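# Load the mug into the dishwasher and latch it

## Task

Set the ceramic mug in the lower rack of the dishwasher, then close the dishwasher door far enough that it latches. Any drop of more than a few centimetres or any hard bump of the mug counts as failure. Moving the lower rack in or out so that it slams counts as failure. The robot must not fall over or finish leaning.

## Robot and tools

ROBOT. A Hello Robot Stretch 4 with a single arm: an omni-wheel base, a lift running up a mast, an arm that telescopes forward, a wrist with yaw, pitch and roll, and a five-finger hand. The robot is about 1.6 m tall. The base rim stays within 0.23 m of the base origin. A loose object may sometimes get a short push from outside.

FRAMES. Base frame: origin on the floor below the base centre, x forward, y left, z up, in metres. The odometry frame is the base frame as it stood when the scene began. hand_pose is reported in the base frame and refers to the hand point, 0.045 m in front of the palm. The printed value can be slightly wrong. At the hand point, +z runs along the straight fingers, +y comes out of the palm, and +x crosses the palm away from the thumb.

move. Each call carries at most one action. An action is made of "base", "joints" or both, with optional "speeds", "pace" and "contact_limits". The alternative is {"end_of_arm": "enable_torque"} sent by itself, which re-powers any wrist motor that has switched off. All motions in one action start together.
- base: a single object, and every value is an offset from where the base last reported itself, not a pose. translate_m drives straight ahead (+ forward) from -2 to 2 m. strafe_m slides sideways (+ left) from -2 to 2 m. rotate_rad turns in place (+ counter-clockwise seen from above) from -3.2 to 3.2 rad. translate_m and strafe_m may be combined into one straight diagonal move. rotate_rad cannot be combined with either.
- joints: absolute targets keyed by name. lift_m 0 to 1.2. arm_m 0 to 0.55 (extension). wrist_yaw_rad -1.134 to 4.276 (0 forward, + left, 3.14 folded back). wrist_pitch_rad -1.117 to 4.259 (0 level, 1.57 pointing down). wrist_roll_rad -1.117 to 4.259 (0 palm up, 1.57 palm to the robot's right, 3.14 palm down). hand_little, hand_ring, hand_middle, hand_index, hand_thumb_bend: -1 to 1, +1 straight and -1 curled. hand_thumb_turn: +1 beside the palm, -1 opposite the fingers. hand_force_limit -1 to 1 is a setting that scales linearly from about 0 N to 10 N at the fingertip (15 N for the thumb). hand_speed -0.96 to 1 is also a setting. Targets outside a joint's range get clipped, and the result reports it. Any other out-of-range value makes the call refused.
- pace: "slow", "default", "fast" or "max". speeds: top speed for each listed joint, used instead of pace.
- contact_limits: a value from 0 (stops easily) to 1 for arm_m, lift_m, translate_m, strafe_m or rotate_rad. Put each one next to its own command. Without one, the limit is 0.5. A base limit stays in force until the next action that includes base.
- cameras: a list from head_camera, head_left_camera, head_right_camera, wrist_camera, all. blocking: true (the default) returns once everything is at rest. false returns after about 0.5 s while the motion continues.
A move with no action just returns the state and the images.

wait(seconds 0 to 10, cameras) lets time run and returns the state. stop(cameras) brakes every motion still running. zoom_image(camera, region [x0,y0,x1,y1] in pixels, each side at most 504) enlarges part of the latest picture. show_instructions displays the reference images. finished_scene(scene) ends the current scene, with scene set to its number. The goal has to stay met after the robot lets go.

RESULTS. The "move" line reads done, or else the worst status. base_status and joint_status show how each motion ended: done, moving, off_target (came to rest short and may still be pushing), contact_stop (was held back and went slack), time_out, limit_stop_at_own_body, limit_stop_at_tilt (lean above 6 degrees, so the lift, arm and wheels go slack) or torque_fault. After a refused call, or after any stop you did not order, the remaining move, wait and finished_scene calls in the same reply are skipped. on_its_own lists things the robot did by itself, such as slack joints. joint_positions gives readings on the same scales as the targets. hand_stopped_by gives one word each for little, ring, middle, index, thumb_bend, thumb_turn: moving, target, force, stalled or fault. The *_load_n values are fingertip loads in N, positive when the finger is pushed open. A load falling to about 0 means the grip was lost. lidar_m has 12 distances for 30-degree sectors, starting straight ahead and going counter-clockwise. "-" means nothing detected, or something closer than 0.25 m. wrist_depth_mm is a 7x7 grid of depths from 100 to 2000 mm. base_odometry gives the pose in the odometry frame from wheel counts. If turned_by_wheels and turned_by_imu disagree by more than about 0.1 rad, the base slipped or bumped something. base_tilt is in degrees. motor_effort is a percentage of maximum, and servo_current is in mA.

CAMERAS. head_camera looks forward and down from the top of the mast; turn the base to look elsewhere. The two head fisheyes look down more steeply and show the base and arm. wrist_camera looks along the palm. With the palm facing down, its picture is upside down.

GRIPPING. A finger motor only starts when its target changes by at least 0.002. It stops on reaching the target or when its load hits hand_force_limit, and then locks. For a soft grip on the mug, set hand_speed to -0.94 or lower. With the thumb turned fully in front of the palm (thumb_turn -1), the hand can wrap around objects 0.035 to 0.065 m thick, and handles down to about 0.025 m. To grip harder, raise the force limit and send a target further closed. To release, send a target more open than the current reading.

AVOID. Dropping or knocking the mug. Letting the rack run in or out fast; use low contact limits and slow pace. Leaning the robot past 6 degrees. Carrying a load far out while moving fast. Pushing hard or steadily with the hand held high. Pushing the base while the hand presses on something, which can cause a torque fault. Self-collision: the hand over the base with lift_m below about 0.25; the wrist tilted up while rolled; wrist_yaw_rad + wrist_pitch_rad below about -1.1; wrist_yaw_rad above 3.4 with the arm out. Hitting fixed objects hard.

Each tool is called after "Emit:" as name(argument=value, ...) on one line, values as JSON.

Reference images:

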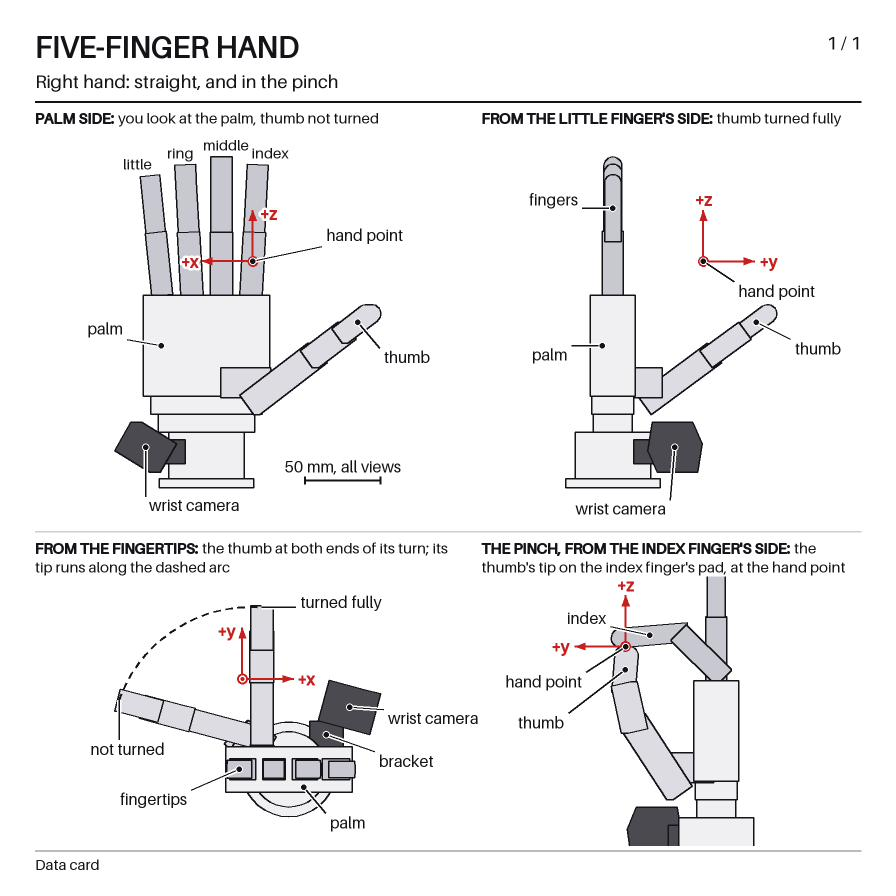

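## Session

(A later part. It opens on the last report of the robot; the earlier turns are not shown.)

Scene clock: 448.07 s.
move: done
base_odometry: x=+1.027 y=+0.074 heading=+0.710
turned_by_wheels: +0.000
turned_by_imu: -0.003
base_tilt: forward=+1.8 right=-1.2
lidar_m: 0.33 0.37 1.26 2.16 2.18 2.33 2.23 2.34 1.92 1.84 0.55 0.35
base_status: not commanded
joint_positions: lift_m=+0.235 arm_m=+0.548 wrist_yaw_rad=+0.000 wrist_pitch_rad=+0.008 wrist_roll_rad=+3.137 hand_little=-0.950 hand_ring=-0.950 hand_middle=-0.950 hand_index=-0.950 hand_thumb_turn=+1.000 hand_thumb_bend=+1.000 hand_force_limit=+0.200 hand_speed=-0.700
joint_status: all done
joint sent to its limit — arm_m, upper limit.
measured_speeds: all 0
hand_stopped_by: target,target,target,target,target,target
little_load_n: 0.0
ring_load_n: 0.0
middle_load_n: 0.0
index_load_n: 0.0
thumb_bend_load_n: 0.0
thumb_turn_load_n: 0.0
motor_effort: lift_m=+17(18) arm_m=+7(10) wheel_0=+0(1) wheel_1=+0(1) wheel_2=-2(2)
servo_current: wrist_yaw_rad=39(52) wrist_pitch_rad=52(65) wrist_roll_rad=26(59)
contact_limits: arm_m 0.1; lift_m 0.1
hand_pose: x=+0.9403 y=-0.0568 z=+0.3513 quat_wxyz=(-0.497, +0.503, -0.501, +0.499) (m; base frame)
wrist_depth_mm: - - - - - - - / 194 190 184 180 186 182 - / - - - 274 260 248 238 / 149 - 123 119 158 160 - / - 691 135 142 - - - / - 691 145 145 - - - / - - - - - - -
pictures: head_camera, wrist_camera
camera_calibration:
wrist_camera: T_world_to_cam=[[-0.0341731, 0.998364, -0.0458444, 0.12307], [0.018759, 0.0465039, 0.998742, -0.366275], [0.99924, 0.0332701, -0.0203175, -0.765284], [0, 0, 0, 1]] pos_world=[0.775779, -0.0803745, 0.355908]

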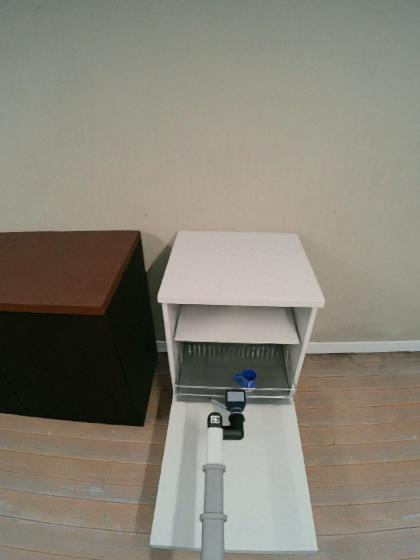

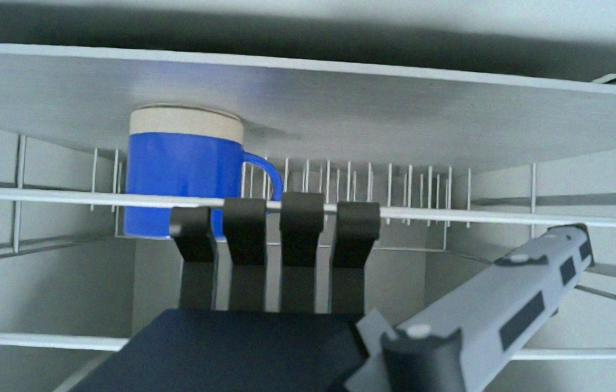

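Emit:
move(base={"translate_m": 0.05}, pace="slow", contact_limits={"translate_m": 0.1}, cameras=["wrist_camera", "head_camera"])

Emit:
zoom_image(camera="head_camera", region=[140, 320, 320, 450])

Scene clock: 457.43 s.
move: done
base_odometry: x=+1.065 y=+0.107 heading=+0.710
turned_by_wheels: +0.000
turned_by_imu: -0.002
base_tilt: forward=+1.8 right=-1.3
lidar_m: 0.27 0.31 1.19 2.21 2.16 2.38 2.26 2.39 1.92 1.83 0.44 0.31
base_status: done
joint_positions: lift_m=+0.235 arm_m=+0.548 wrist_yaw_rad=+0.000 wrist_pitch_rad=+0.008 wrist_roll_rad=+3.137 hand_little=-0.950 hand_ring=-0.950 hand_middle=-0.950 hand_index=-0.950 hand_thumb_turn=+1.000 hand_thumb_bend=+1.000 hand_force_limit=+0.200 hand_speed=-0.700
joint_status: not commanded
measured_speeds: all 0
hand_stopped_by: target,target,target,target,target,target
little_load_n: 0.0
ring_load_n: 0.0
middle_load_n: 0.0
index_load_n: 0.0
thumb_bend_load_n: 0.0
thumb_turn_load_n: 0.0
motor_effort: lift_m=+17(18) arm_m=+7(7) wheel_0=+0(4) wheel_1=+2(5) wheel_2=-3(9)
servo_current: wrist_yaw_rad=39(46) wrist_pitch_rad=52(65) wrist_roll_rad=33(52)
contact_limits: arm_m 0.1; lift_m 0.1; translate_m 0.1
hand_pose: x=+0.9403 y=-0.0568 z=+0.3513 quat_wxyz=(-0.497, +0.503, -0.501, +0.499) (m; base frame)
wrist_depth_mm: 213 224 210 217 215 219 216 / 190 186 196 189 182 177 187 / - - - 268 253 245 236 / 150 - 122 119 156 469 - / - 627 135 142 - - - / - 640 144 145 - - - / - - - - - - -
pictures: head_camera, wrist_camera
camera_calibration:
wrist_camera: T_world_to_cam=[[-0.0341731, 0.998364, -0.0458444, 0.12307], [0.018759, 0.0465039, 0.998742, -0.366275], [0.99924, 0.0332701, -0.0203175, -0.765284], [0, 0, 0, 1]] pos_world=[0.775779, -0.0803745, 0.355908]

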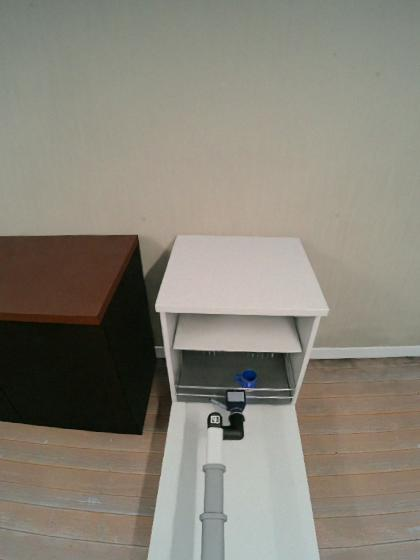

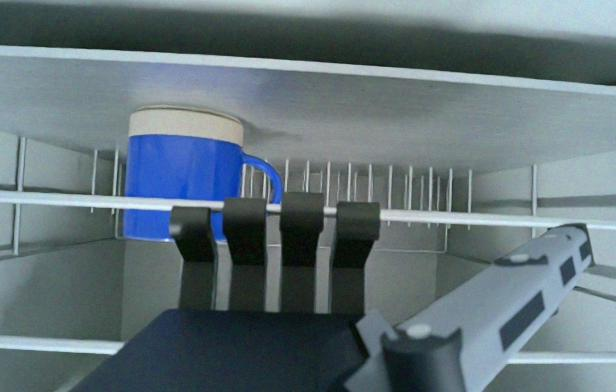

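Scaled by 2.800 from the camera's 420x560 image, which has a finer 1200x1600 frame.

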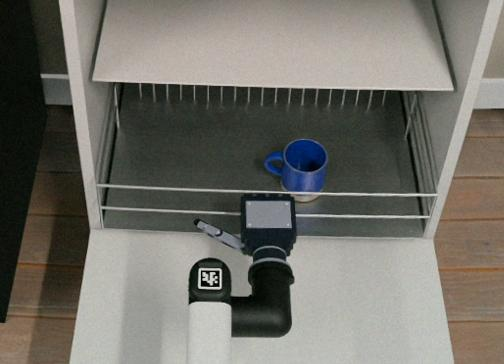

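Emit:
move(base={"translate_m": 0.03}, pace="slow", contact_limits={"translate_m": 0.1}, cameras=["wrist_camera", "head_camera", "head_right_camera"])

Emit:
zoom_image(camera="head_camera", region=[140, 320, 320, 450])

Emit:
zoom_image(camera="head_right_camera", region=[100, 300, 300, 540])

Scene clock: 465.83 s.
move: done
base_odometry: x=+1.088 y=+0.126 heading=+0.710
turned_by_wheels: +0.000
turned_by_imu: -0.001
base_tilt: forward=+1.8 right=-1.2
lidar_m: 0.25 0.27 1.13 2.20 2.20 2.37 2.30 2.41 1.91 1.85 0.37 0.28
base_status: done
joint_positions: lift_m=+0.235 arm_m=+0.548 wrist_yaw_rad=+0.000 wrist_pitch_rad=+0.008 wrist_roll_rad=+3.137 hand_little=-0.950 hand_ring=-0.950 hand_middle=-0.950 hand_index=-0.950 hand_thumb_turn=+1.000 hand_thumb_bend=+1.000 hand_force_limit=+0.200 hand_speed=-0.700
joint_status: not commanded
measured_speeds: all 0
hand_stopped_by: target,target,target,target,target,target
little_load_n: 0.0
ring_load_n: 0.0
middle_load_n: 0.0
index_load_n: 0.5
thumb_bend_load_n: 0.0
thumb_turn_load_n: -0.5
motor_effort: lift_m=+18(18) arm_m=+7(7) wheel_0=+1(4) wheel_1=+3(6) wheel_2=-4(10)
servo_current: wrist_yaw_rad=26(46) wrist_pitch_rad=52(65) wrist_roll_rad=33(59)
contact_limits: arm_m 0.1; lift_m 0.1; translate_m 0.1
hand_pose: x=+0.9403 y=-0.0568 z=+0.3513 quat_wxyz=(-0.497, +0.503, -0.501, +0.499) (m; base frame)
wrist_depth_mm: 213 225 209 214 211 216 214 / 190 187 198 190 183 179 172 / - - - 243 255 246 236 / 149 - 122 115 156 - - / - 580 136 142 - - - / - 621 145 145 - - - / - - - - - - -
pictures: head_camera, head_right_camera, wrist_camera
camera_calibration:
wrist_camera: T_world_to_cam=[[-0.0341731, 0.998364, -0.0458444, 0.12307], [0.018759, 0.0465039, 0.998742, -0.366275], [0.99924, 0.0332701, -0.0203175, -0.765284], [0, 0, 0, 1]] pos_world=[0.775779, -0.0803745, 0.355908]

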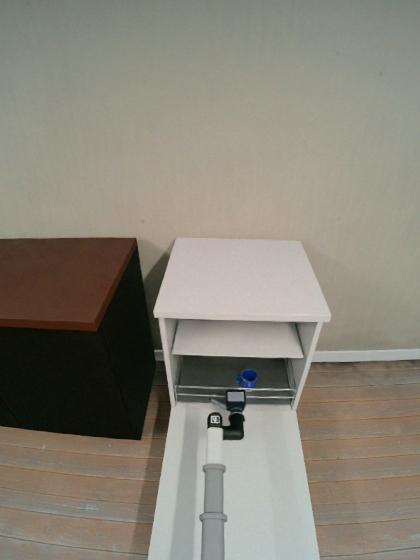

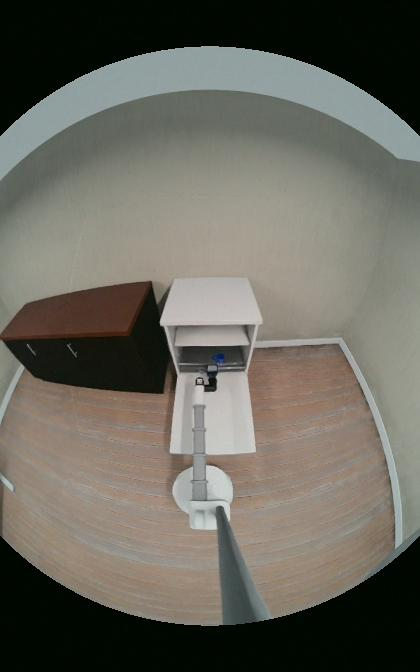

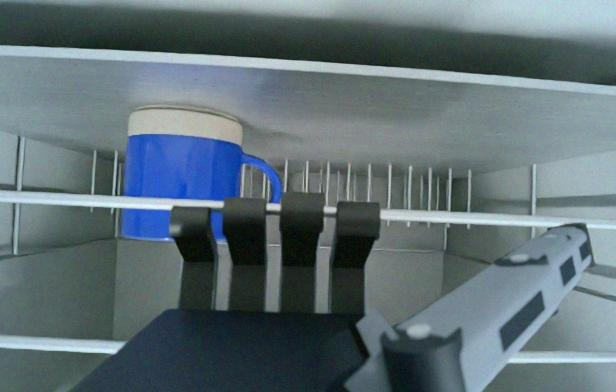

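Scaled by 2.800 from the camera's 420x560 image, which has a finer 1200x1600 frame.

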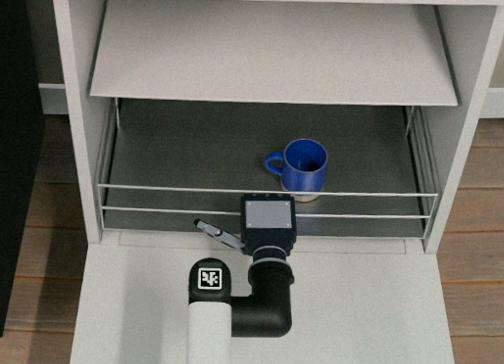

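Scaled by 2.100 from the camera's 420x672 image, which has a finer 600x960 frame.

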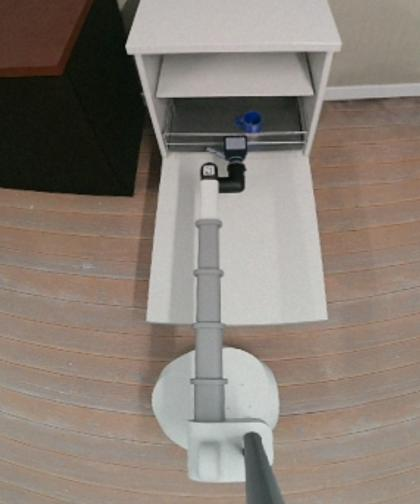

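Emit:
move(base={"translate_m": -0.1}, pace="slow")

Emit:
move(base={"translate_m": -0.35, "strafe_m": -0.05}, joints={"arm_m": 0.1, "hand_index": 1.0, "hand_middle": 1.0, "hand_ring": 1.0, "hand_little": 1.0})

Emit:
move(joints={"lift_m": 0.1, "wrist_pitch_rad": 0.0}, cameras=["wrist_camera", "head_camera", "head_right_camera"])

Scene clock: 472.87 s.
move: done
base_odometry: x=+1.012 y=+0.061 heading=+0.710
turned_by_wheels: +0.000
turned_by_imu: -0.001
base_tilt: forward=+1.7 right=-1.2
lidar_m: 0.35 0.37 1.28 2.14 2.18 2.32 2.20 2.27 1.92 1.84 1.93 0.37
base_status: done
joint_positions: lift_m=+0.235 arm_m=+0.548 wrist_yaw_rad=+0.000 wrist_pitch_rad=+0.008 wrist_roll_rad=+3.137 hand_little=-0.950 hand_ring=-0.950 hand_middle=-0.950 hand_index=-0.950 hand_thumb_turn=+1.000 hand_thumb_bend=+1.000 hand_force_limit=+0.200 hand_speed=-0.700
joint_status: not commanded
measured_speeds: all 0
hand_stopped_by: target,target,target,target,target,target
little_load_n: 0.0
ring_load_n: 0.0
middle_load_n: 0.0
index_load_n: 0.0
thumb_bend_load_n: 0.0
thumb_turn_load_n: 0.0
motor_effort: lift_m=+18(18) arm_m=+7(7) wheel_0=+0(6) wheel_1=-2(6) wheel_2=+2(8)
servo_current: wrist_yaw_rad=39(46) wrist_pitch_rad=46(59) wrist_roll_rad=26(52)
contact_limits: arm_m 0.1; lift_m 0.1
hand_pose: x=+0.9403 y=-0.0568 z=+0.3513 quat_wxyz=(-0.497, +0.503, -0.501, +0.499) (m; base frame)
wrist_depth_mm: - - - - - - - / 343 - - - - - - / - - - 258 - 279 - / - 249 124 115 - 262 - / - 691 136 142 - - - / - 248 144 145 - - - / - - - - - - -
pictures: none

Scene clock: 475.70 s.
move: done
base_odometry: x=+0.779 y=-0.205 heading=+0.710
turned_by_wheels: +0.000
turned_by_imu: -0.001
base_tilt: forward=+1.8 right=-1.2
lidar_m: 0.69 0.76 1.80 2.15 2.26 1.94 1.84 1.93 1.87 1.78 1.90 0.75
base_status: done
joint_positions: lift_m=+0.235 arm_m=+0.100 wrist_yaw_rad=+0.000 wrist_pitch_rad=+0.008 wrist_roll_rad=+3.137 hand_little=+1.000 hand_ring=+1.000 hand_middle=+1.000 hand_index=+1.000 hand_thumb_turn=+1.000 hand_thumb_bend=+1.000 hand_force_limit=+0.200 hand_speed=-0.700
joint_status: all done
measured_speeds: all 0
hand_stopped_by: target,target,target,target,target,target
little_load_n: 0.0
ring_load_n: 0.0
middle_load_n: 0.0
index_load_n: 0.0
thumb_bend_load_n: 0.0
thumb_turn_load_n: 0.0
motor_effort: lift_m=+17(18) arm_m=-6(8) wheel_0=+0(5) wheel_1=-1(8) wheel_2=-1(11)
servo_current: wrist_yaw_rad=39(52) wrist_pitch_rad=52(72) wrist_roll_rad=46(65)
contact_limits: lift_m 0.1
hand_pose: x=+0.4920 y=-0.0568 z=+0.3513 quat_wxyz=(-0.497, +0.503, -0.501, +0.499) (m; base frame)
wrist_depth_mm: 788 715 668 647 668 647 691 / 1205 - - - - 449 866 / - - - - - - - / - - 1464 - - - - / - - - - - - - / - - 175 - - - - / - - - - - - -
pictures: none

Scene clock: 477.33 s.
move: done
base_odometry: x=+0.779 y=-0.205 heading=+0.710
turned_by_wheels: +0.000
turned_by_imu: +0.000
base_tilt: forward=+1.8 right=-1.2
lidar_m: 0.69 0.77 1.80 2.16 2.27 1.95 1.83 1.96 1.85 1.77 1.86 0.75
base_status: not commanded
joint_positions: lift_m=+0.100 arm_m=+0.100 wrist_yaw_rad=+0.000 wrist_pitch_rad=+0.008 wrist_roll_rad=+3.137 hand_little=+1.000 hand_ring=+1.000 hand_middle=+1.000 hand_index=+1.000 hand_thumb_turn=+1.000 hand_thumb_bend=+1.000 hand_force_limit=+0.200 hand_speed=-0.700
joint_status: all done
measured_speeds: all 0
hand_stopped_by: target,target,target,target,target,target
little_load_n: 0.0
ring_load_n: 0.0
middle_load_n: 0.0
index_load_n: 0.0
thumb_bend_load_n: 0.0
thumb_turn_load_n: 0.0
motor_effort: lift_m=+16(18) arm_m=-6(6) wheel_0=+0(0) wheel_1=-1(1) wheel_2=-1(1)
servo_current: wrist_yaw_rad=46(52) wrist_pitch_rad=52(85) wrist_roll_rad=39(46)
hand_pose: x=+0.4920 y=-0.0568 z=+0.2164 quat_wxyz=(-0.497, +0.503, -0.501, +0.499) (m; base frame)
wrist_depth_mm: 508 473 466 445 436 424 424 / 741 707 691 654 627 609 574 / 1281 1060 946 917 866 891 854 / - - - - - - - / - - - - - - - / - - 194 - - - - / - - - - - - -
pictures: head_camera, head_right_camera, wrist_camera
camera_calibration:
wrist_camera: T_world_to_cam=[[-0.0341641, 0.998364, -0.0458548, 0.101569], [0.0185591, 0.0465074, 0.998746, -0.223071], [0.999244, 0.0332702, -0.0201176, -0.320211], [0, 0, 0, 1]] pos_world=[0.327579, -0.0803745, 0.221007]

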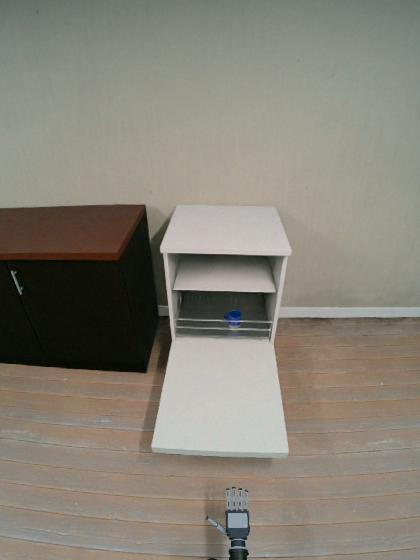

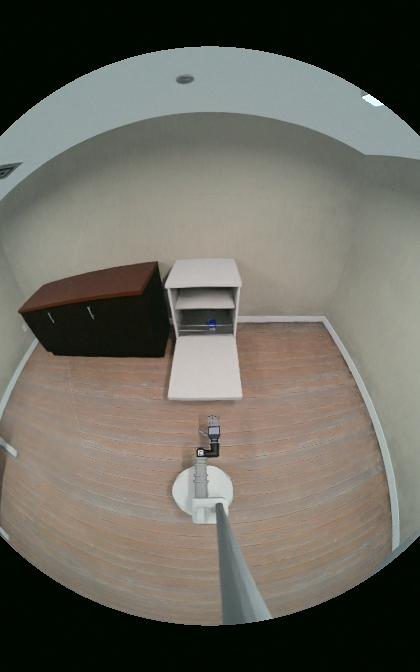

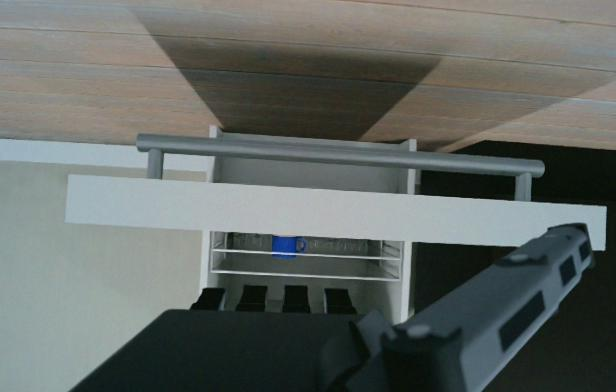

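Emit:
move(joints={"lift_m": 0.03}, pace="slow", cameras=["wrist_camera"])

Scene clock: 517.00 s.
move: done
base_odometry: x=+0.779 y=-0.205 heading=+0.710
turned_by_wheels: +0.000
turned_by_imu: -0.001
base_tilt: forward=+1.7 right=-1.2
lidar_m: 0.69 0.73 1.79 2.15 2.26 1.95 1.85 1.95 1.88 1.80 1.89 0.72
base_status: not commanded
joint_positions: lift_m=+0.030 arm_m=+0.100 wrist_yaw_rad=+0.000 wrist_pitch_rad=+0.008 wrist_roll_rad=+3.137 hand_little=+1.000 hand_ring=+1.000 hand_middle=+1.000 hand_index=+1.000 hand_thumb_turn=+1.000 hand_thumb_bend=+1.000 hand_force_limit=+0.200 hand_speed=-0.700
joint_status: all done
measured_speeds: all 0
hand_stopped_by: target,target,target,target,target,target
little_load_n: 0.0
ring_load_n: 0.0
middle_load_n: -0.5
index_load_n: 0.0
thumb_bend_load_n: 0.0
thumb_turn_load_n: 0.0
motor_effort: lift_m=+16(17) arm_m=-6(6) wheel_0=+0(0) wheel_1=-1(1) wheel_2=-1(1)
servo_current: wrist_yaw_rad=39(46) wrist_pitch_rad=52(59) wrist_roll_rad=20(52)
hand_pose: x=+0.4920 y=-0.0568 z=+0.1464 quat_wxyz=(-0.497, +0.503, -0.501, +0.499) (m; base frame)
wrist_depth_mm: 345 319 312 304 294 286 290 / 496 480 462 449 430 407 394 / 1008 946 878 798 759 699 668 / - 421 424 430 439 - - / - - - - - 442 - / - - 175 - - - - / - - - - - - -
pictures: wrist_camera
camera_calibration:
wrist_camera: T_world_to_cam=[[-0.0341641, 0.998364, -0.0458548, 0.0983588], [0.0185591, 0.0465074, 0.998746, -0.153159], [0.999244, 0.0332702, -0.0201176, -0.321619], [0, 0, 0, 1]] pos_world=[0.327579, -0.0803745, 0.151007]

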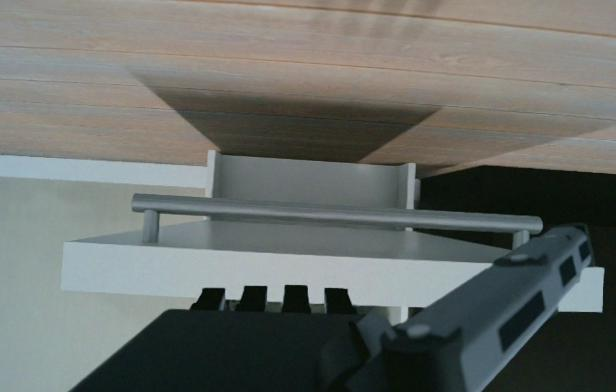

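Emit:
move(joints={"lift_m": 0.066, "arm_m": 0.196, "wrist_pitch_rad": 0.7})

Emit:
move(base={"translate_m": 0.18, "strafe_m": 0.055}, pace="slow", contact_limits={"translate_m": 0.1}, cameras=["wrist_camera", "head_camera"])

Emit:
zoom_image(camera="head_camera", region=[120, 360, 320, 560])

Scene clock: 536.67 s.
move: done
base_odometry: x=+0.779 y=-0.205 heading=+0.710
turned_by_wheels: +0.000
turned_by_imu: -0.001
base_tilt: forward=+1.7 right=-1.2
lidar_m: 0.70 0.75 1.80 2.16 2.25 1.93 1.86 1.90 1.88 1.78 1.89 0.75
base_status: not commanded
joint_positions: lift_m=+0.066 arm_m=+0.196 wrist_yaw_rad=+0.000 wrist_pitch_rad=+0.701 wrist_roll_rad=+3.137 hand_little=+1.000 hand_ring=+1.000 hand_middle=+1.000 hand_index=+1.000 hand_thumb_turn=+1.000 hand_thumb_bend=+1.000 hand_force_limit=+0.200 hand_speed=-0.700
joint_status: all done
measured_speeds: all 0
hand_stopped_by: target,target,target,target,target,target
little_load_n: 0.0
ring_load_n: 0.0
middle_load_n: 0.0
index_load_n: 0.0
thumb_bend_load_n: 0.0
thumb_turn_load_n: 0.0
motor_effort: lift_m=+24(25) arm_m=+7(9) wheel_0=+0(0) wheel_1=-1(1) wheel_2=-1(1)
servo_current: wrist_yaw_rad=39(46) wrist_pitch_rad=39(72) wrist_roll_rad=26(59)
hand_pose: x=+0.4970 y=-0.0568 z=+0.0549 quat_wxyz=(-0.297, +0.643, -0.640, +0.298) (m; base frame)
wrist_depth_mm: 160 160 159 159 158 157 159 / 182 181 180 179 178 177 175 / 210 209 208 208 204 204 201 / 248 245 244 242 239 237 237 / 301 297 293 291 287 276 - / 392 382 220 201 343 - - / 521 - - - - - -
pictures: none

Scene clock: 539.80 s.
move: done
base_odometry: x=+0.880 y=-0.046 heading=+0.710
turned_by_wheels: +0.000
turned_by_imu: -0.001
base_tilt: forward=+1.8 right=-1.3
lidar_m: 0.51 0.55 1.54 2.11 2.19 2.13 2.02 2.12 1.92 1.85 1.93 0.56
base_status: done
joint_positions: lift_m=+0.066 arm_m=+0.196 wrist_yaw_rad=+0.000 wrist_pitch_rad=+0.701 wrist_roll_rad=+3.137 hand_little=+1.000 hand_ring=+1.000 hand_middle=+1.000 hand_index=+1.000 hand_thumb_turn=+1.000 hand_thumb_bend=+1.000 hand_force_limit=+0.200 hand_speed=-0.700
joint_status: not commanded
measured_speeds: all 0
hand_stopped_by: target,target,target,target,target,target
little_load_n: 0.0
ring_load_n: -0.5
middle_load_n: 0.0
index_load_n: -0.5
thumb_bend_load_n: 0.0
thumb_turn_load_n: 0.0
motor_effort: lift_m=+24(24) arm_m=+7(7) wheel_0=+2(4) wheel_1=+2(6) wheel_2=+0(6)
servo_current: wrist_yaw_rad=33(52) wrist_pitch_rad=46(52) wrist_roll_rad=26(59)
contact_limits: translate_m 0.1
hand_pose: x=+0.4970 y=-0.0568 z=+0.0549 quat_wxyz=(-0.297, +0.643, -0.640, +0.298) (m; base frame)
wrist_depth_mm: 160 160 160 159 158 156 159 / 181 182 180 179 178 177 176 / 209 210 208 206 204 204 202 / 248 245 243 241 240 237 236 / 300 297 294 290 289 274 - / 389 377 220 202 343 - - / 508 - - - - - -
pictures: head_camera, wrist_camera
camera_calibration:
wrist_camera: T_world_to_cam=[[-0.0557039, 0.998353, -0.0137317, 0.103287], [0.652487, 0.0468092, 0.756353, -0.363556], [0.75575, 0.033172, -0.65402, -0.172579], [0, 0, 0, 1]] pos_world=[0.373396, -0.0803743, 0.163525]

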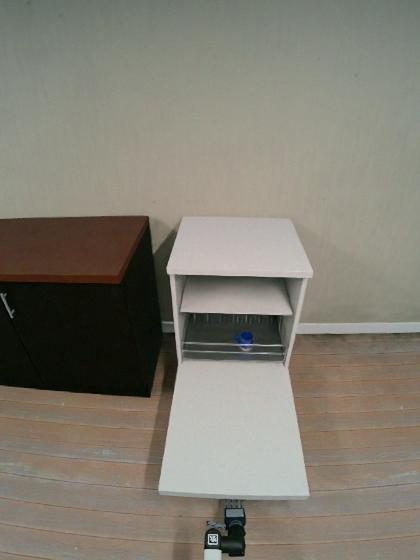

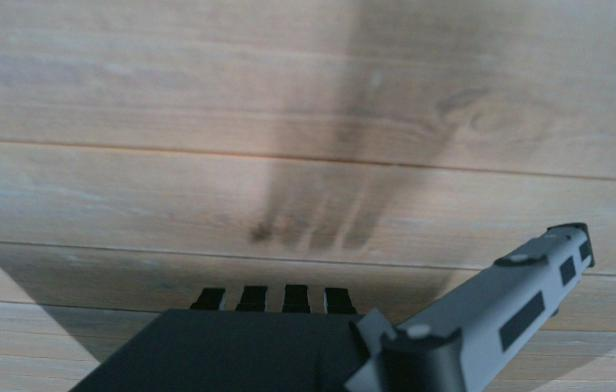

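Scaled by 2.520 from the camera's 420x560 image, which has a finer 1200x1600 frame.

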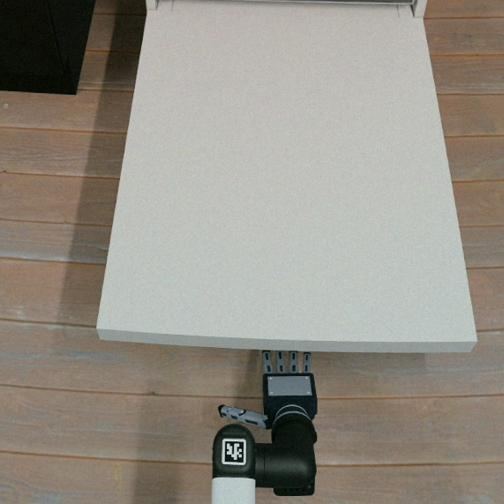

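Emit:
move(base={"translate_m": 0.055}, pace="slow", contact_limits={"translate_m": 0.05}, cameras=["wrist_camera"])

Emit:
move(joints={"lift_m": 0.075}, speeds={"lift_m": 0.05}, contact_limits={"lift_m": 0.5})

Emit:
move(joints={"lift_m": 0.085}, speeds={"lift_m": 0.05}, contact_limits={"lift_m": 0.5}, cameras=["head_camera"])

Scene clock: 547.07 s.
move: done
base_odometry: x=+0.922 y=-0.010 heading=+0.710
turned_by_wheels: +0.000
turned_by_imu: -0.001
base_tilt: forward=+1.7 right=-1.2
lidar_m: 0.43 0.50 1.48 2.13 2.20 2.19 2.08 2.19 1.93 1.84 1.90 0.51
base_status: done
joint_positions: lift_m=+0.066 arm_m=+0.196 wrist_yaw_rad=+0.000 wrist_pitch_rad=+0.701 wrist_roll_rad=+3.137 hand_little=+1.000 hand_ring=+1.000 hand_middle=+1.000 hand_index=+1.000 hand_thumb_turn=+1.000 hand_thumb_bend=+1.000 hand_force_limit=+0.200 hand_speed=-0.700
joint_status: not commanded
measured_speeds: all 0
hand_stopped_by: target,target,target,target,target,target
little_load_n: 0.0
ring_load_n: 0.0
middle_load_n: 0.0
index_load_n: 0.0
thumb_bend_load_n: 0.0
thumb_turn_load_n: 0.0
motor_effort: lift_m=+24(24) arm_m=+7(7) wheel_0=+1(5) wheel_1=+1(6) wheel_2=-1(7)
servo_current: wrist_yaw_rad=39(52) wrist_pitch_rad=46(52) wrist_roll_rad=46(59)
contact_limits: translate_m 0.05
hand_pose: x=+0.4970 y=-0.0568 z=+0.0549 quat_wxyz=(-0.297, +0.643, -0.640, +0.298) (m; base frame)
wrist_depth_mm: 160 159 159 158 158 156 159 / 181 181 180 179 178 177 176 / 209 210 207 206 206 204 201 / 247 246 244 242 239 237 236 / 301 298 291 291 289 276 - / 389 377 220 202 345 - - / 517 - - - - - -
pictures: wrist_camera
camera_calibration:
wrist_camera: T_world_to_cam=[[-0.0557039, 0.998353, -0.0137317, 0.103287], [0.652487, 0.0468092, 0.756353, -0.363556], [0.75575, 0.033172, -0.65402, -0.172579], [0, 0, 0, 1]] pos_world=[0.373396, -0.0803743, 0.163525]

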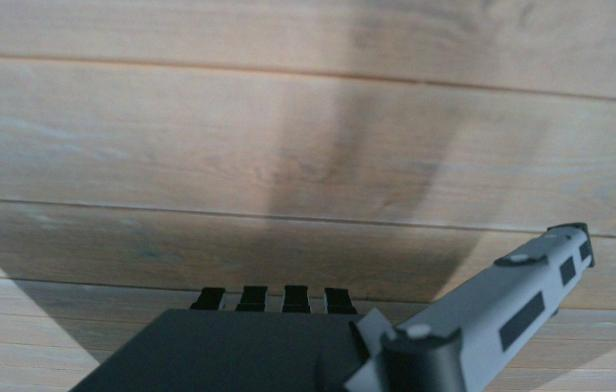

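Scene clock: 547.70 s.
move: done
base_odometry: x=+0.922 y=-0.010 heading=+0.710
turned_by_wheels: +0.000
turned_by_imu: +0.000
base_tilt: forward=+1.8 right=-1.3
lidar_m: 0.47 0.52 1.45 2.10 2.20 2.19 2.09 2.17 1.94 1.84 1.90 0.51
base_status: not commanded
joint_positions: lift_m=+0.075 arm_m=+0.196 wrist_yaw_rad=+0.000 wrist_pitch_rad=+0.701 wrist_roll_rad=+3.137 hand_little=+1.000 hand_ring=+1.000 hand_middle=+1.000 hand_index=+1.000 hand_thumb_turn=+1.000 hand_thumb_bend=+1.000 hand_force_limit=+0.200 hand_speed=-0.700
joint_status: all done
measured_speeds: all 0
hand_stopped_by: target,target,target,target,target,target
little_load_n: 0.0
ring_load_n: 0.0
middle_load_n: 0.0
index_load_n: 0.0
thumb_bend_load_n: 0.0
thumb_turn_load_n: 0.0
motor_effort: lift_m=+24(25) arm_m=+7(7) wheel_0=+1(1) wheel_1=+2(2) wheel_2=-1(2)
servo_current: wrist_yaw_rad=33(46) wrist_pitch_rad=39(52) wrist_roll_rad=33(46)
contact_limits: lift_m 0.5; translate_m 0.05
hand_pose: x=+0.4970 y=-0.0568 z=+0.0639 quat_wxyz=(-0.297, +0.643, -0.640, +0.298) (m; base frame)
wrist_depth_mm: 173 169 169 167 167 166 168 / 192 191 191 190 188 187 185 / 222 221 220 217 216 215 212 / 260 258 257 257 254 253 250 / 320 314 314 309 306 291 - / 410 397 219 201 364 - - / 569 - - - - - -
pictures: none

Scene clock: 548.37 s.
move: done
base_odometry: x=+0.922 y=-0.010 heading=+0.710
turned_by_wheels: +0.000
turned_by_imu: +0.000
base_tilt: forward=+1.7 right=-1.2
lidar_m: 0.47 0.51 1.49 2.12 2.18 2.18 2.05 2.19 1.92 1.84 1.94 0.52
base_status: not commanded
joint_positions: lift_m=+0.085 arm_m=+0.196 wrist_yaw_rad=+0.000 wrist_pitch_rad=+0.703 wrist_roll_rad=+3.137 hand_little=+1.000 hand_ring=+1.000 hand_middle=+1.000 hand_index=+1.000 hand_thumb_turn=+1.000 hand_thumb_bend=+1.000 hand_force_limit=+0.200 hand_speed=-0.700
joint_status: all done
measured_speeds: all 0
hand_stopped_by: target,target,target,target,target,target
little_load_n: -0.5
ring_load_n: 0.0
middle_load_n: 0.0
index_load_n: 0.0
thumb_bend_load_n: 0.0
thumb_turn_load_n: 0.0
motor_effort: lift_m=+24(25) arm_m=+7(7) wheel_0=+1(1) wheel_1=+2(2) wheel_2=-2(2)
servo_current: wrist_yaw_rad=46(59) wrist_pitch_rad=39(46) wrist_roll_rad=13(52)
contact_limits: lift_m 0.5; translate_m 0.05
hand_pose: x=+0.4966 y=-0.0568 z=+0.0736 quat_wxyz=(-0.297, +0.643, -0.640, +0.298) (m; base frame)
wrist_depth_mm: 177 177 181 177 173 175 178 / 200 201 199 200 199 198 198 / 232 231 229 229 228 227 225 / 273 271 271 270 266 266 263 / 330 329 325 322 322 306 - / 421 413 221 201 382 - - / 574 - - - - - -
pictures: head_camera

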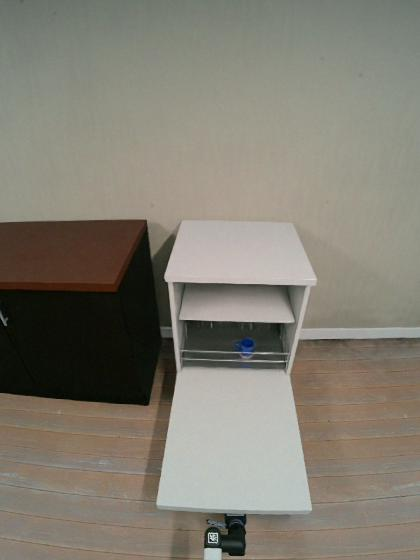

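Emit:
move(joints={"lift_m": 0.10}, speeds={"lift_m": 0.05}, cameras=["head_camera"])

Emit:
move(joints={"lift_m": 0.12}, speeds={"lift_m": 0.05}, cameras=["head_camera"])

Scene clock: 554.30 s.
move: done
base_odometry: x=+0.922 y=-0.010 heading=+0.710
turned_by_wheels: +0.000
turned_by_imu: -0.001
base_tilt: forward=+1.8 right=-1.1
lidar_m: 0.46 0.50 1.43 2.12 2.18 2.15 2.09 2.18 1.93 1.84 1.93 0.51
base_status: not commanded
joint_positions: lift_m=+0.099 arm_m=+0.196 wrist_yaw_rad=-0.001 wrist_pitch_rad=+0.713 wrist_roll_rad=+3.138 hand_little=+1.000 hand_ring=+1.000 hand_middle=+1.000 hand_index=+1.000 hand_thumb_turn=+1.000 hand_thumb_bend=+1.000 hand_force_limit=+0.200 hand_speed=-0.700
joint_status: all done
measured_speeds: all 0
hand_stopped_by: target,target,target,target,target,target
little_load_n: 0.0
ring_load_n: 0.0
middle_load_n: 0.0
index_load_n: -0.5
thumb_bend_load_n: 0.0
thumb_turn_load_n: -0.5
motor_effort: lift_m=+27(28) arm_m=+7(7) wheel_0=+1(1) wheel_1=+1(2) wheel_2=-2(2)
servo_current: wrist_yaw_rad=46(46) wrist_pitch_rad=65(72) wrist_roll_rad=39(52)
contact_limits: translate_m 0.05
hand_pose: x=+0.4947 y=-0.0569 z=+0.0871 quat_wxyz=(-0.293, +0.644, -0.642, +0.295) (m; base frame)
wrist_depth_mm: 187 186 186 187 186 186 189 / 211 211 210 209 209 208 208 / 239 240 238 239 239 239 236 / 281 279 279 277 277 277 278 / 332 336 332 332 330 319 - / 415 415 220 200 394 - - / 535 - - - - - -
pictures: head_camera

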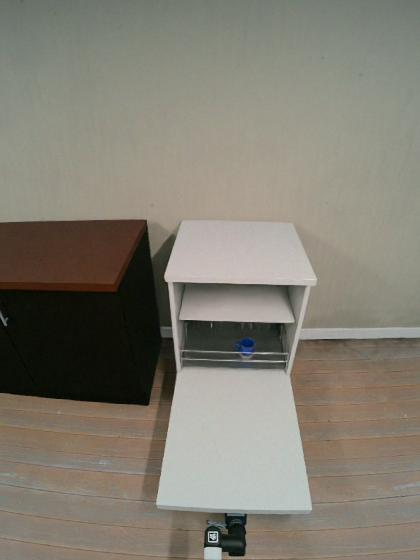

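Scene clock: 555.17 s.
move: done
base_odometry: x=+0.922 y=-0.010 heading=+0.710
turned_by_wheels: +0.000
turned_by_imu: +0.000
base_tilt: forward=+1.9 right=-1.2
lidar_m: 0.44 0.53 1.44 2.14 2.18 2.17 2.08 2.19 1.92 1.82 1.92 0.52
base_status: not commanded
joint_positions: lift_m=+0.119 arm_m=+0.196 wrist_yaw_rad=-0.002 wrist_pitch_rad=+0.716 wrist_roll_rad=+3.138 hand_little=+1.000 hand_ring=+1.000 hand_middle=+1.000 hand_index=+1.000 hand_thumb_turn=+1.000 hand_thumb_bend=+1.000 hand_force_limit=+0.200 hand_speed=-0.700
joint_status: all done
measured_speeds: all 0
hand_stopped_by: target,target,target,target,target,target
little_load_n: 0.0
ring_load_n: 0.5
middle_load_n: 0.0
index_load_n: 0.0
thumb_bend_load_n: 0.0
thumb_turn_load_n: -0.5
motor_effort: lift_m=+27(30) arm_m=+7(7) wheel_0=+1(1) wheel_1=+1(2) wheel_2=-3(3)
servo_current: wrist_yaw_rad=39(52) wrist_pitch_rad=85(91) wrist_roll_rad=33(46)
contact_limits: translate_m 0.05
hand_pose: x=+0.4941 y=-0.0571 z=+0.1068 quat_wxyz=(-0.292, +0.644, -0.643, +0.294) (m; base frame)
wrist_depth_mm: 207 206 207 206 206 206 208 / 232 233 234 234 232 231 230 / 266 267 265 265 264 262 263 / 312 309 309 307 307 306 306 / 375 368 366 366 366 351 - / 469 459 220 200 427 - - / 627 - - - - - -
pictures: head_camera

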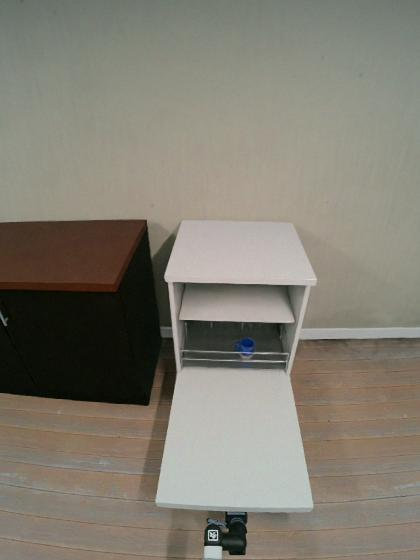

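Emit:
move(joints={"lift_m": 0.20, "arm_m": 0.20}, speeds={"lift_m": 0.08, "arm_m": 0.05}, cameras=["head_camera"])

Emit:
move(joints={"lift_m": 0.30, "arm_m": 0.22}, speeds={"lift_m": 0.08, "arm_m": 0.05}, cameras=["head_camera", "wrist_camera", "head_right_camera"])

Scene clock: 560.67 s.
move: done
base_odometry: x=+0.921 y=-0.010 heading=+0.710
turned_by_wheels: +0.000
turned_by_imu: -0.001
base_tilt: forward=+1.7 right=-1.3
lidar_m: 0.48 0.49 1.48 2.11 2.21 2.18 2.07 2.19 1.91 1.84 1.91 0.52
base_status: not commanded
joint_positions: lift_m=+0.199 arm_m=+0.200 wrist_yaw_rad=-0.004 wrist_pitch_rad=+0.719 wrist_roll_rad=+3.139 hand_little=+1.000 hand_ring=+1.000 hand_middle=+1.000 hand_index=+1.000 hand_thumb_turn=+1.000 hand_thumb_bend=+1.000 hand_force_limit=+0.200 hand_speed=-0.700
joint_status: all done
measured_speeds: all 0
hand_stopped_by: target,target,target,target,target,target
little_load_n: 0.0
ring_load_n: 0.0
middle_load_n: 0.0
index_load_n: 0.0
thumb_bend_load_n: 0.0
thumb_turn_load_n: -0.5
motor_effort: lift_m=+27(31) arm_m=+9(13) wheel_0=+1(1) wheel_1=+1(2) wheel_2=-5(5)
servo_current: wrist_yaw_rad=46(52) wrist_pitch_rad=98(111) wrist_roll_rad=33(52)
contact_limits: translate_m 0.05
hand_pose: x=+0.4974 y=-0.0572 z=+0.1865 quat_wxyz=(-0.291, +0.644, -0.644, +0.293) (m; base frame)
wrist_depth_mm: 293 286 286 289 285 285 289 / 320 324 324 324 322 322 319 / 368 368 368 366 366 366 364 / 430 433 433 430 424 421 418 / 521 512 508 508 508 492 - / 640 640 220 200 603 - - / 866 - - - - - -
pictures: head_camera

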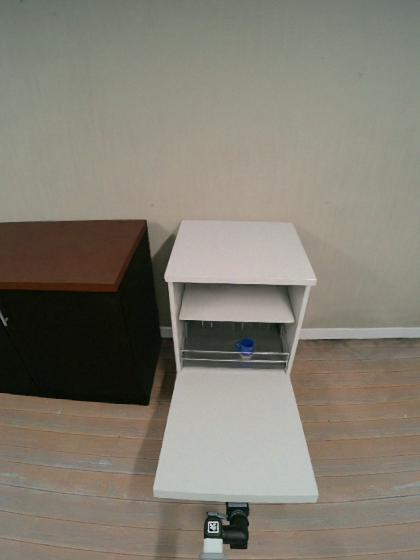

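Scene clock: 562.47 s.
move: done
base_odometry: x=+0.921 y=-0.010 heading=+0.710
turned_by_wheels: +0.000
turned_by_imu: +0.000
base_tilt: forward=+1.7 right=-1.2
lidar_m: 0.51 0.54 1.48 2.16 2.17 2.20 2.08 2.20 1.92 1.83 1.92 0.54
base_status: not commanded
joint_positions: lift_m=+0.299 arm_m=+0.220 wrist_yaw_rad=-0.004 wrist_pitch_rad=+0.717 wrist_roll_rad=+3.139 hand_little=+1.000 hand_ring=+1.000 hand_middle=+1.000 hand_index=+1.000 hand_thumb_turn=+1.000 hand_thumb_bend=+1.000 hand_force_limit=+0.200 hand_speed=-0.700
joint_status: all done
measured_speeds: all 0
hand_stopped_by: target,target,target,target,target,target
little_load_n: 0.0
ring_load_n: 0.0
middle_load_n: 0.0
index_load_n: 0.0
thumb_bend_load_n: 0.0
thumb_turn_load_n: 0.0
motor_effort: lift_m=+27(31) arm_m=+8(12) wheel_0=+1(1) wheel_1=+1(2) wheel_2=-4(5)
servo_current: wrist_yaw_rad=46(46) wrist_pitch_rad=85(104) wrist_roll_rad=39(52)
contact_limits: translate_m 0.05
hand_pose: x=+0.5177 y=-0.0573 z=+0.2867 quat_wxyz=(-0.292, +0.643, -0.644, +0.294) (m; base frame)
wrist_depth_mm: 394 387 389 389 384 384 387 / 436 433 436 436 433 430 430 / 492 496 500 492 492 492 492 / 580 580 580 574 574 569 569 / 699 699 691 699 691 668 - / 878 831 221 200 809 - - / 1098 - - - - - -
pictures: head_camera, head_right_camera, wrist_camera
camera_calibration:
wrist_camera: T_world_to_cam=[[-0.0499738, 0.998686, -0.0113404, 0.104441], [0.66443, 0.0417209, 0.746185, -0.555999], [0.745678, 0.0297548, -0.665642, -0.0282608], [0, 0, 0, 1]] pos_world=[0.395715, -0.0802665, 0.397251]

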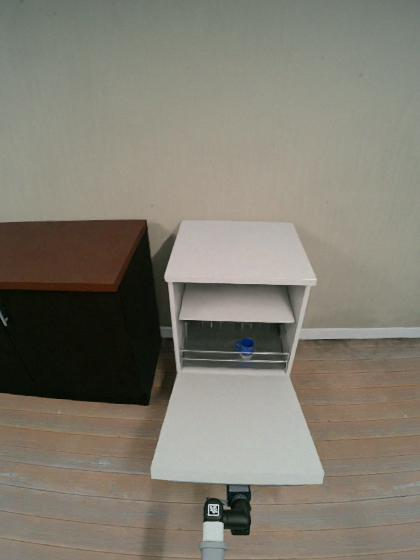

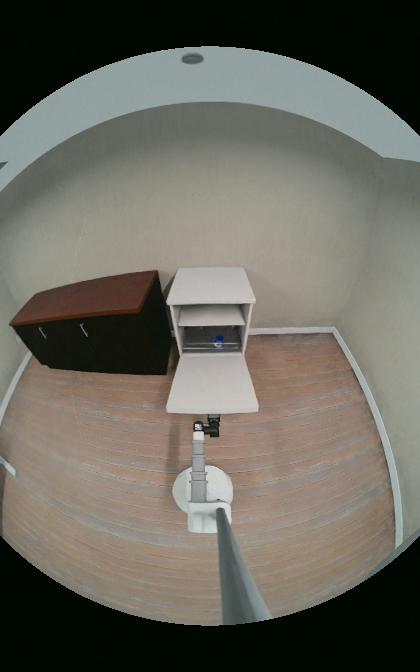

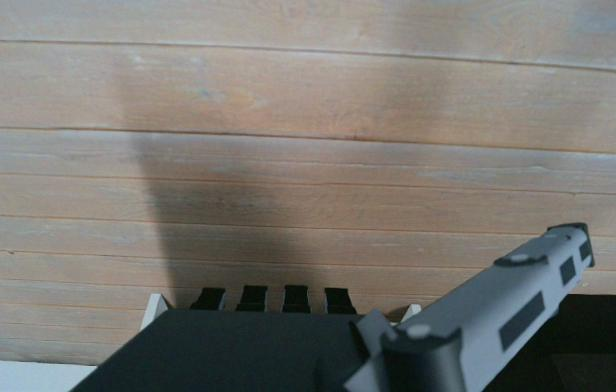

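Emit:
move(joints={"lift_m": 0.405, "arm_m": 0.26, "wrist_pitch_rad": 0.8}, speeds={"lift_m": 0.08, "arm_m": 0.035, "wrist_pitch_rad": 0.1})

Emit:
move(joints={"lift_m": 0.529, "arm_m": 0.332, "wrist_pitch_rad": 0.9}, speeds={"lift_m": 0.08, "arm_m": 0.05, "wrist_pitch_rad": 0.1}, cameras=["head_camera", "wrist_camera", "head_right_camera"])

Emit:
zoom_image(camera="head_right_camera", region=[100, 240, 320, 480])

Scene clock: 572.27 s.
move: done
base_odometry: x=+0.922 y=-0.010 heading=+0.710
turned_by_wheels: +0.000
turned_by_imu: -0.001
base_tilt: forward=+1.8 right=-1.3
lidar_m: 0.54 0.59 1.46 2.12 2.20 2.16 2.09 2.18 1.93 1.82 1.92 0.57
base_status: not commanded
joint_positions: lift_m=+0.404 arm_m=+0.260 wrist_yaw_rad=-0.004 wrist_pitch_rad=+0.810 wrist_roll_rad=+3.139 hand_little=+1.000 hand_ring=+1.000 hand_middle=+1.000 hand_index=+1.000 hand_thumb_turn=+1.000 hand_thumb_bend=+1.000 hand_force_limit=+0.200 hand_speed=-0.700
joint_status: all done
measured_speeds: all 0
hand_stopped_by: target,target,target,target,target,target
little_load_n: 0.0
ring_load_n: 0.0
middle_load_n: 0.0
index_load_n: 0.0
thumb_bend_load_n: 0.0
thumb_turn_load_n: 0.0
motor_effort: lift_m=+26(29) arm_m=+8(12) wheel_0=+0(1) wheel_1=+2(2) wheel_2=-4(4)
servo_current: wrist_yaw_rad=46(52) wrist_pitch_rad=52(78) wrist_roll_rad=33(52)
contact_limits: translate_m 0.05
hand_pose: x=+0.5394 y=-0.0572 z=+0.3808 quat_wxyz=(-0.262, +0.656, -0.657, +0.263) (m; base frame)
wrist_depth_mm: 473 477 477 473 473 473 484 / 525 525 525 525 525 525 525 / 591 597 597 591 597 585 585 / 683 676 676 668 661 661 668 / 768 778 788 768 778 750 - / 946 891 220 200 854 - - / 1118 - - - - - -
pictures: none

Scene clock: 574.37 s.
move: done
base_odometry: x=+0.922 y=-0.010 heading=+0.710
turned_by_wheels: +0.000
turned_by_imu: -0.001
base_tilt: forward=+1.8 right=-1.2
lidar_m: 0.62 0.67 1.45 2.11 2.17 2.17 2.09 2.19 1.93 1.82 1.94 0.66
base_status: not commanded
joint_positions: lift_m=+0.528 arm_m=+0.332 wrist_yaw_rad=-0.004 wrist_pitch_rad=+0.909 wrist_roll_rad=+3.139 hand_little=+1.000 hand_ring=+1.000 hand_middle=+1.000 hand_index=+1.000 hand_thumb_turn=+1.000 hand_thumb_bend=+1.000 hand_force_limit=+0.200 hand_speed=-0.700
joint_status: all done
measured_speeds: all 0
hand_stopped_by: target,target,target,target,target,target
little_load_n: 0.0
ring_load_n: 0.0
middle_load_n: 0.0
index_load_n: 0.0
thumb_bend_load_n: -0.5
thumb_turn_load_n: -0.5
motor_effort: lift_m=+26(29) arm_m=+8(11) wheel_0=+0(1) wheel_1=+1(2) wheel_2=-4(4)
servo_current: wrist_yaw_rad=52(52) wrist_pitch_rad=59(72) wrist_roll_rad=39(46)
contact_limits: translate_m 0.05
hand_pose: x=+0.5909 y=-0.0571 z=+0.4949 quat_wxyz=(-0.229, +0.668, -0.669, +0.230) (m; base frame)
wrist_depth_mm: 591 585 585 580 580 580 591 / 634 627 634 634 627 640 627 / 707 699 699 707 707 707 691 / 768 768 778 778 778 768 778 / 878 866 878 866 878 842 - / 1008 976 195 201 946 - - / - - - - - - -
pictures: head_camera, head_right_camera, wrist_camera
camera_calibration:
wrist_camera: T_world_to_cam=[[-0.0511858, 0.998689, -0.000790021, 0.105853], [0.794947, 0.0412222, 0.605277, -0.767338], [0.604516, 0.0303536, -0.796015, 0.203778], [0, 0, 0, 1]] pos_world=[0.492224, -0.0802678, 0.626746]

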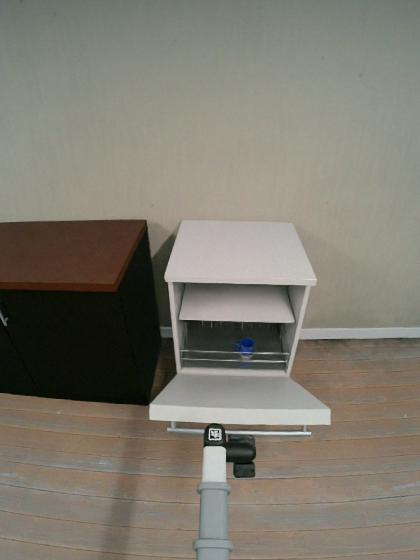

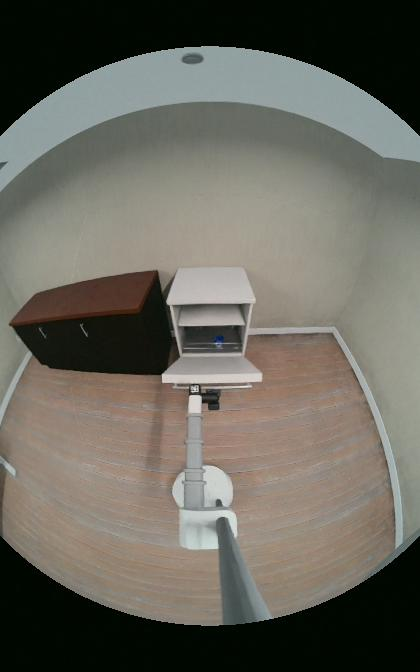

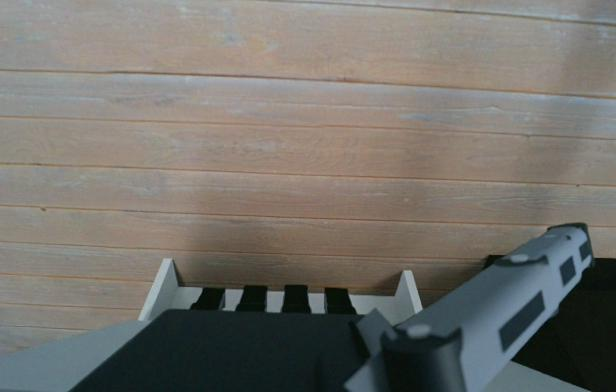

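Scaled by 2.100 from the camera's 420x672 image, which has a finer 600x960 frame.

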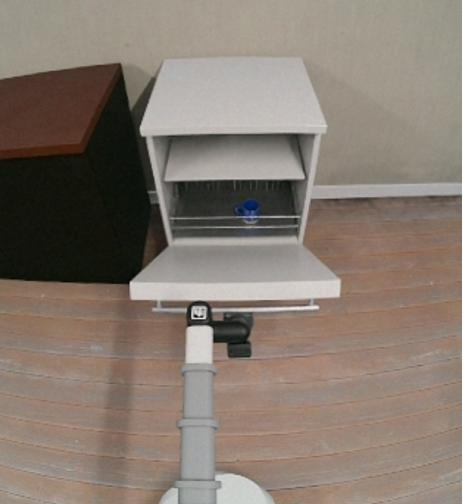

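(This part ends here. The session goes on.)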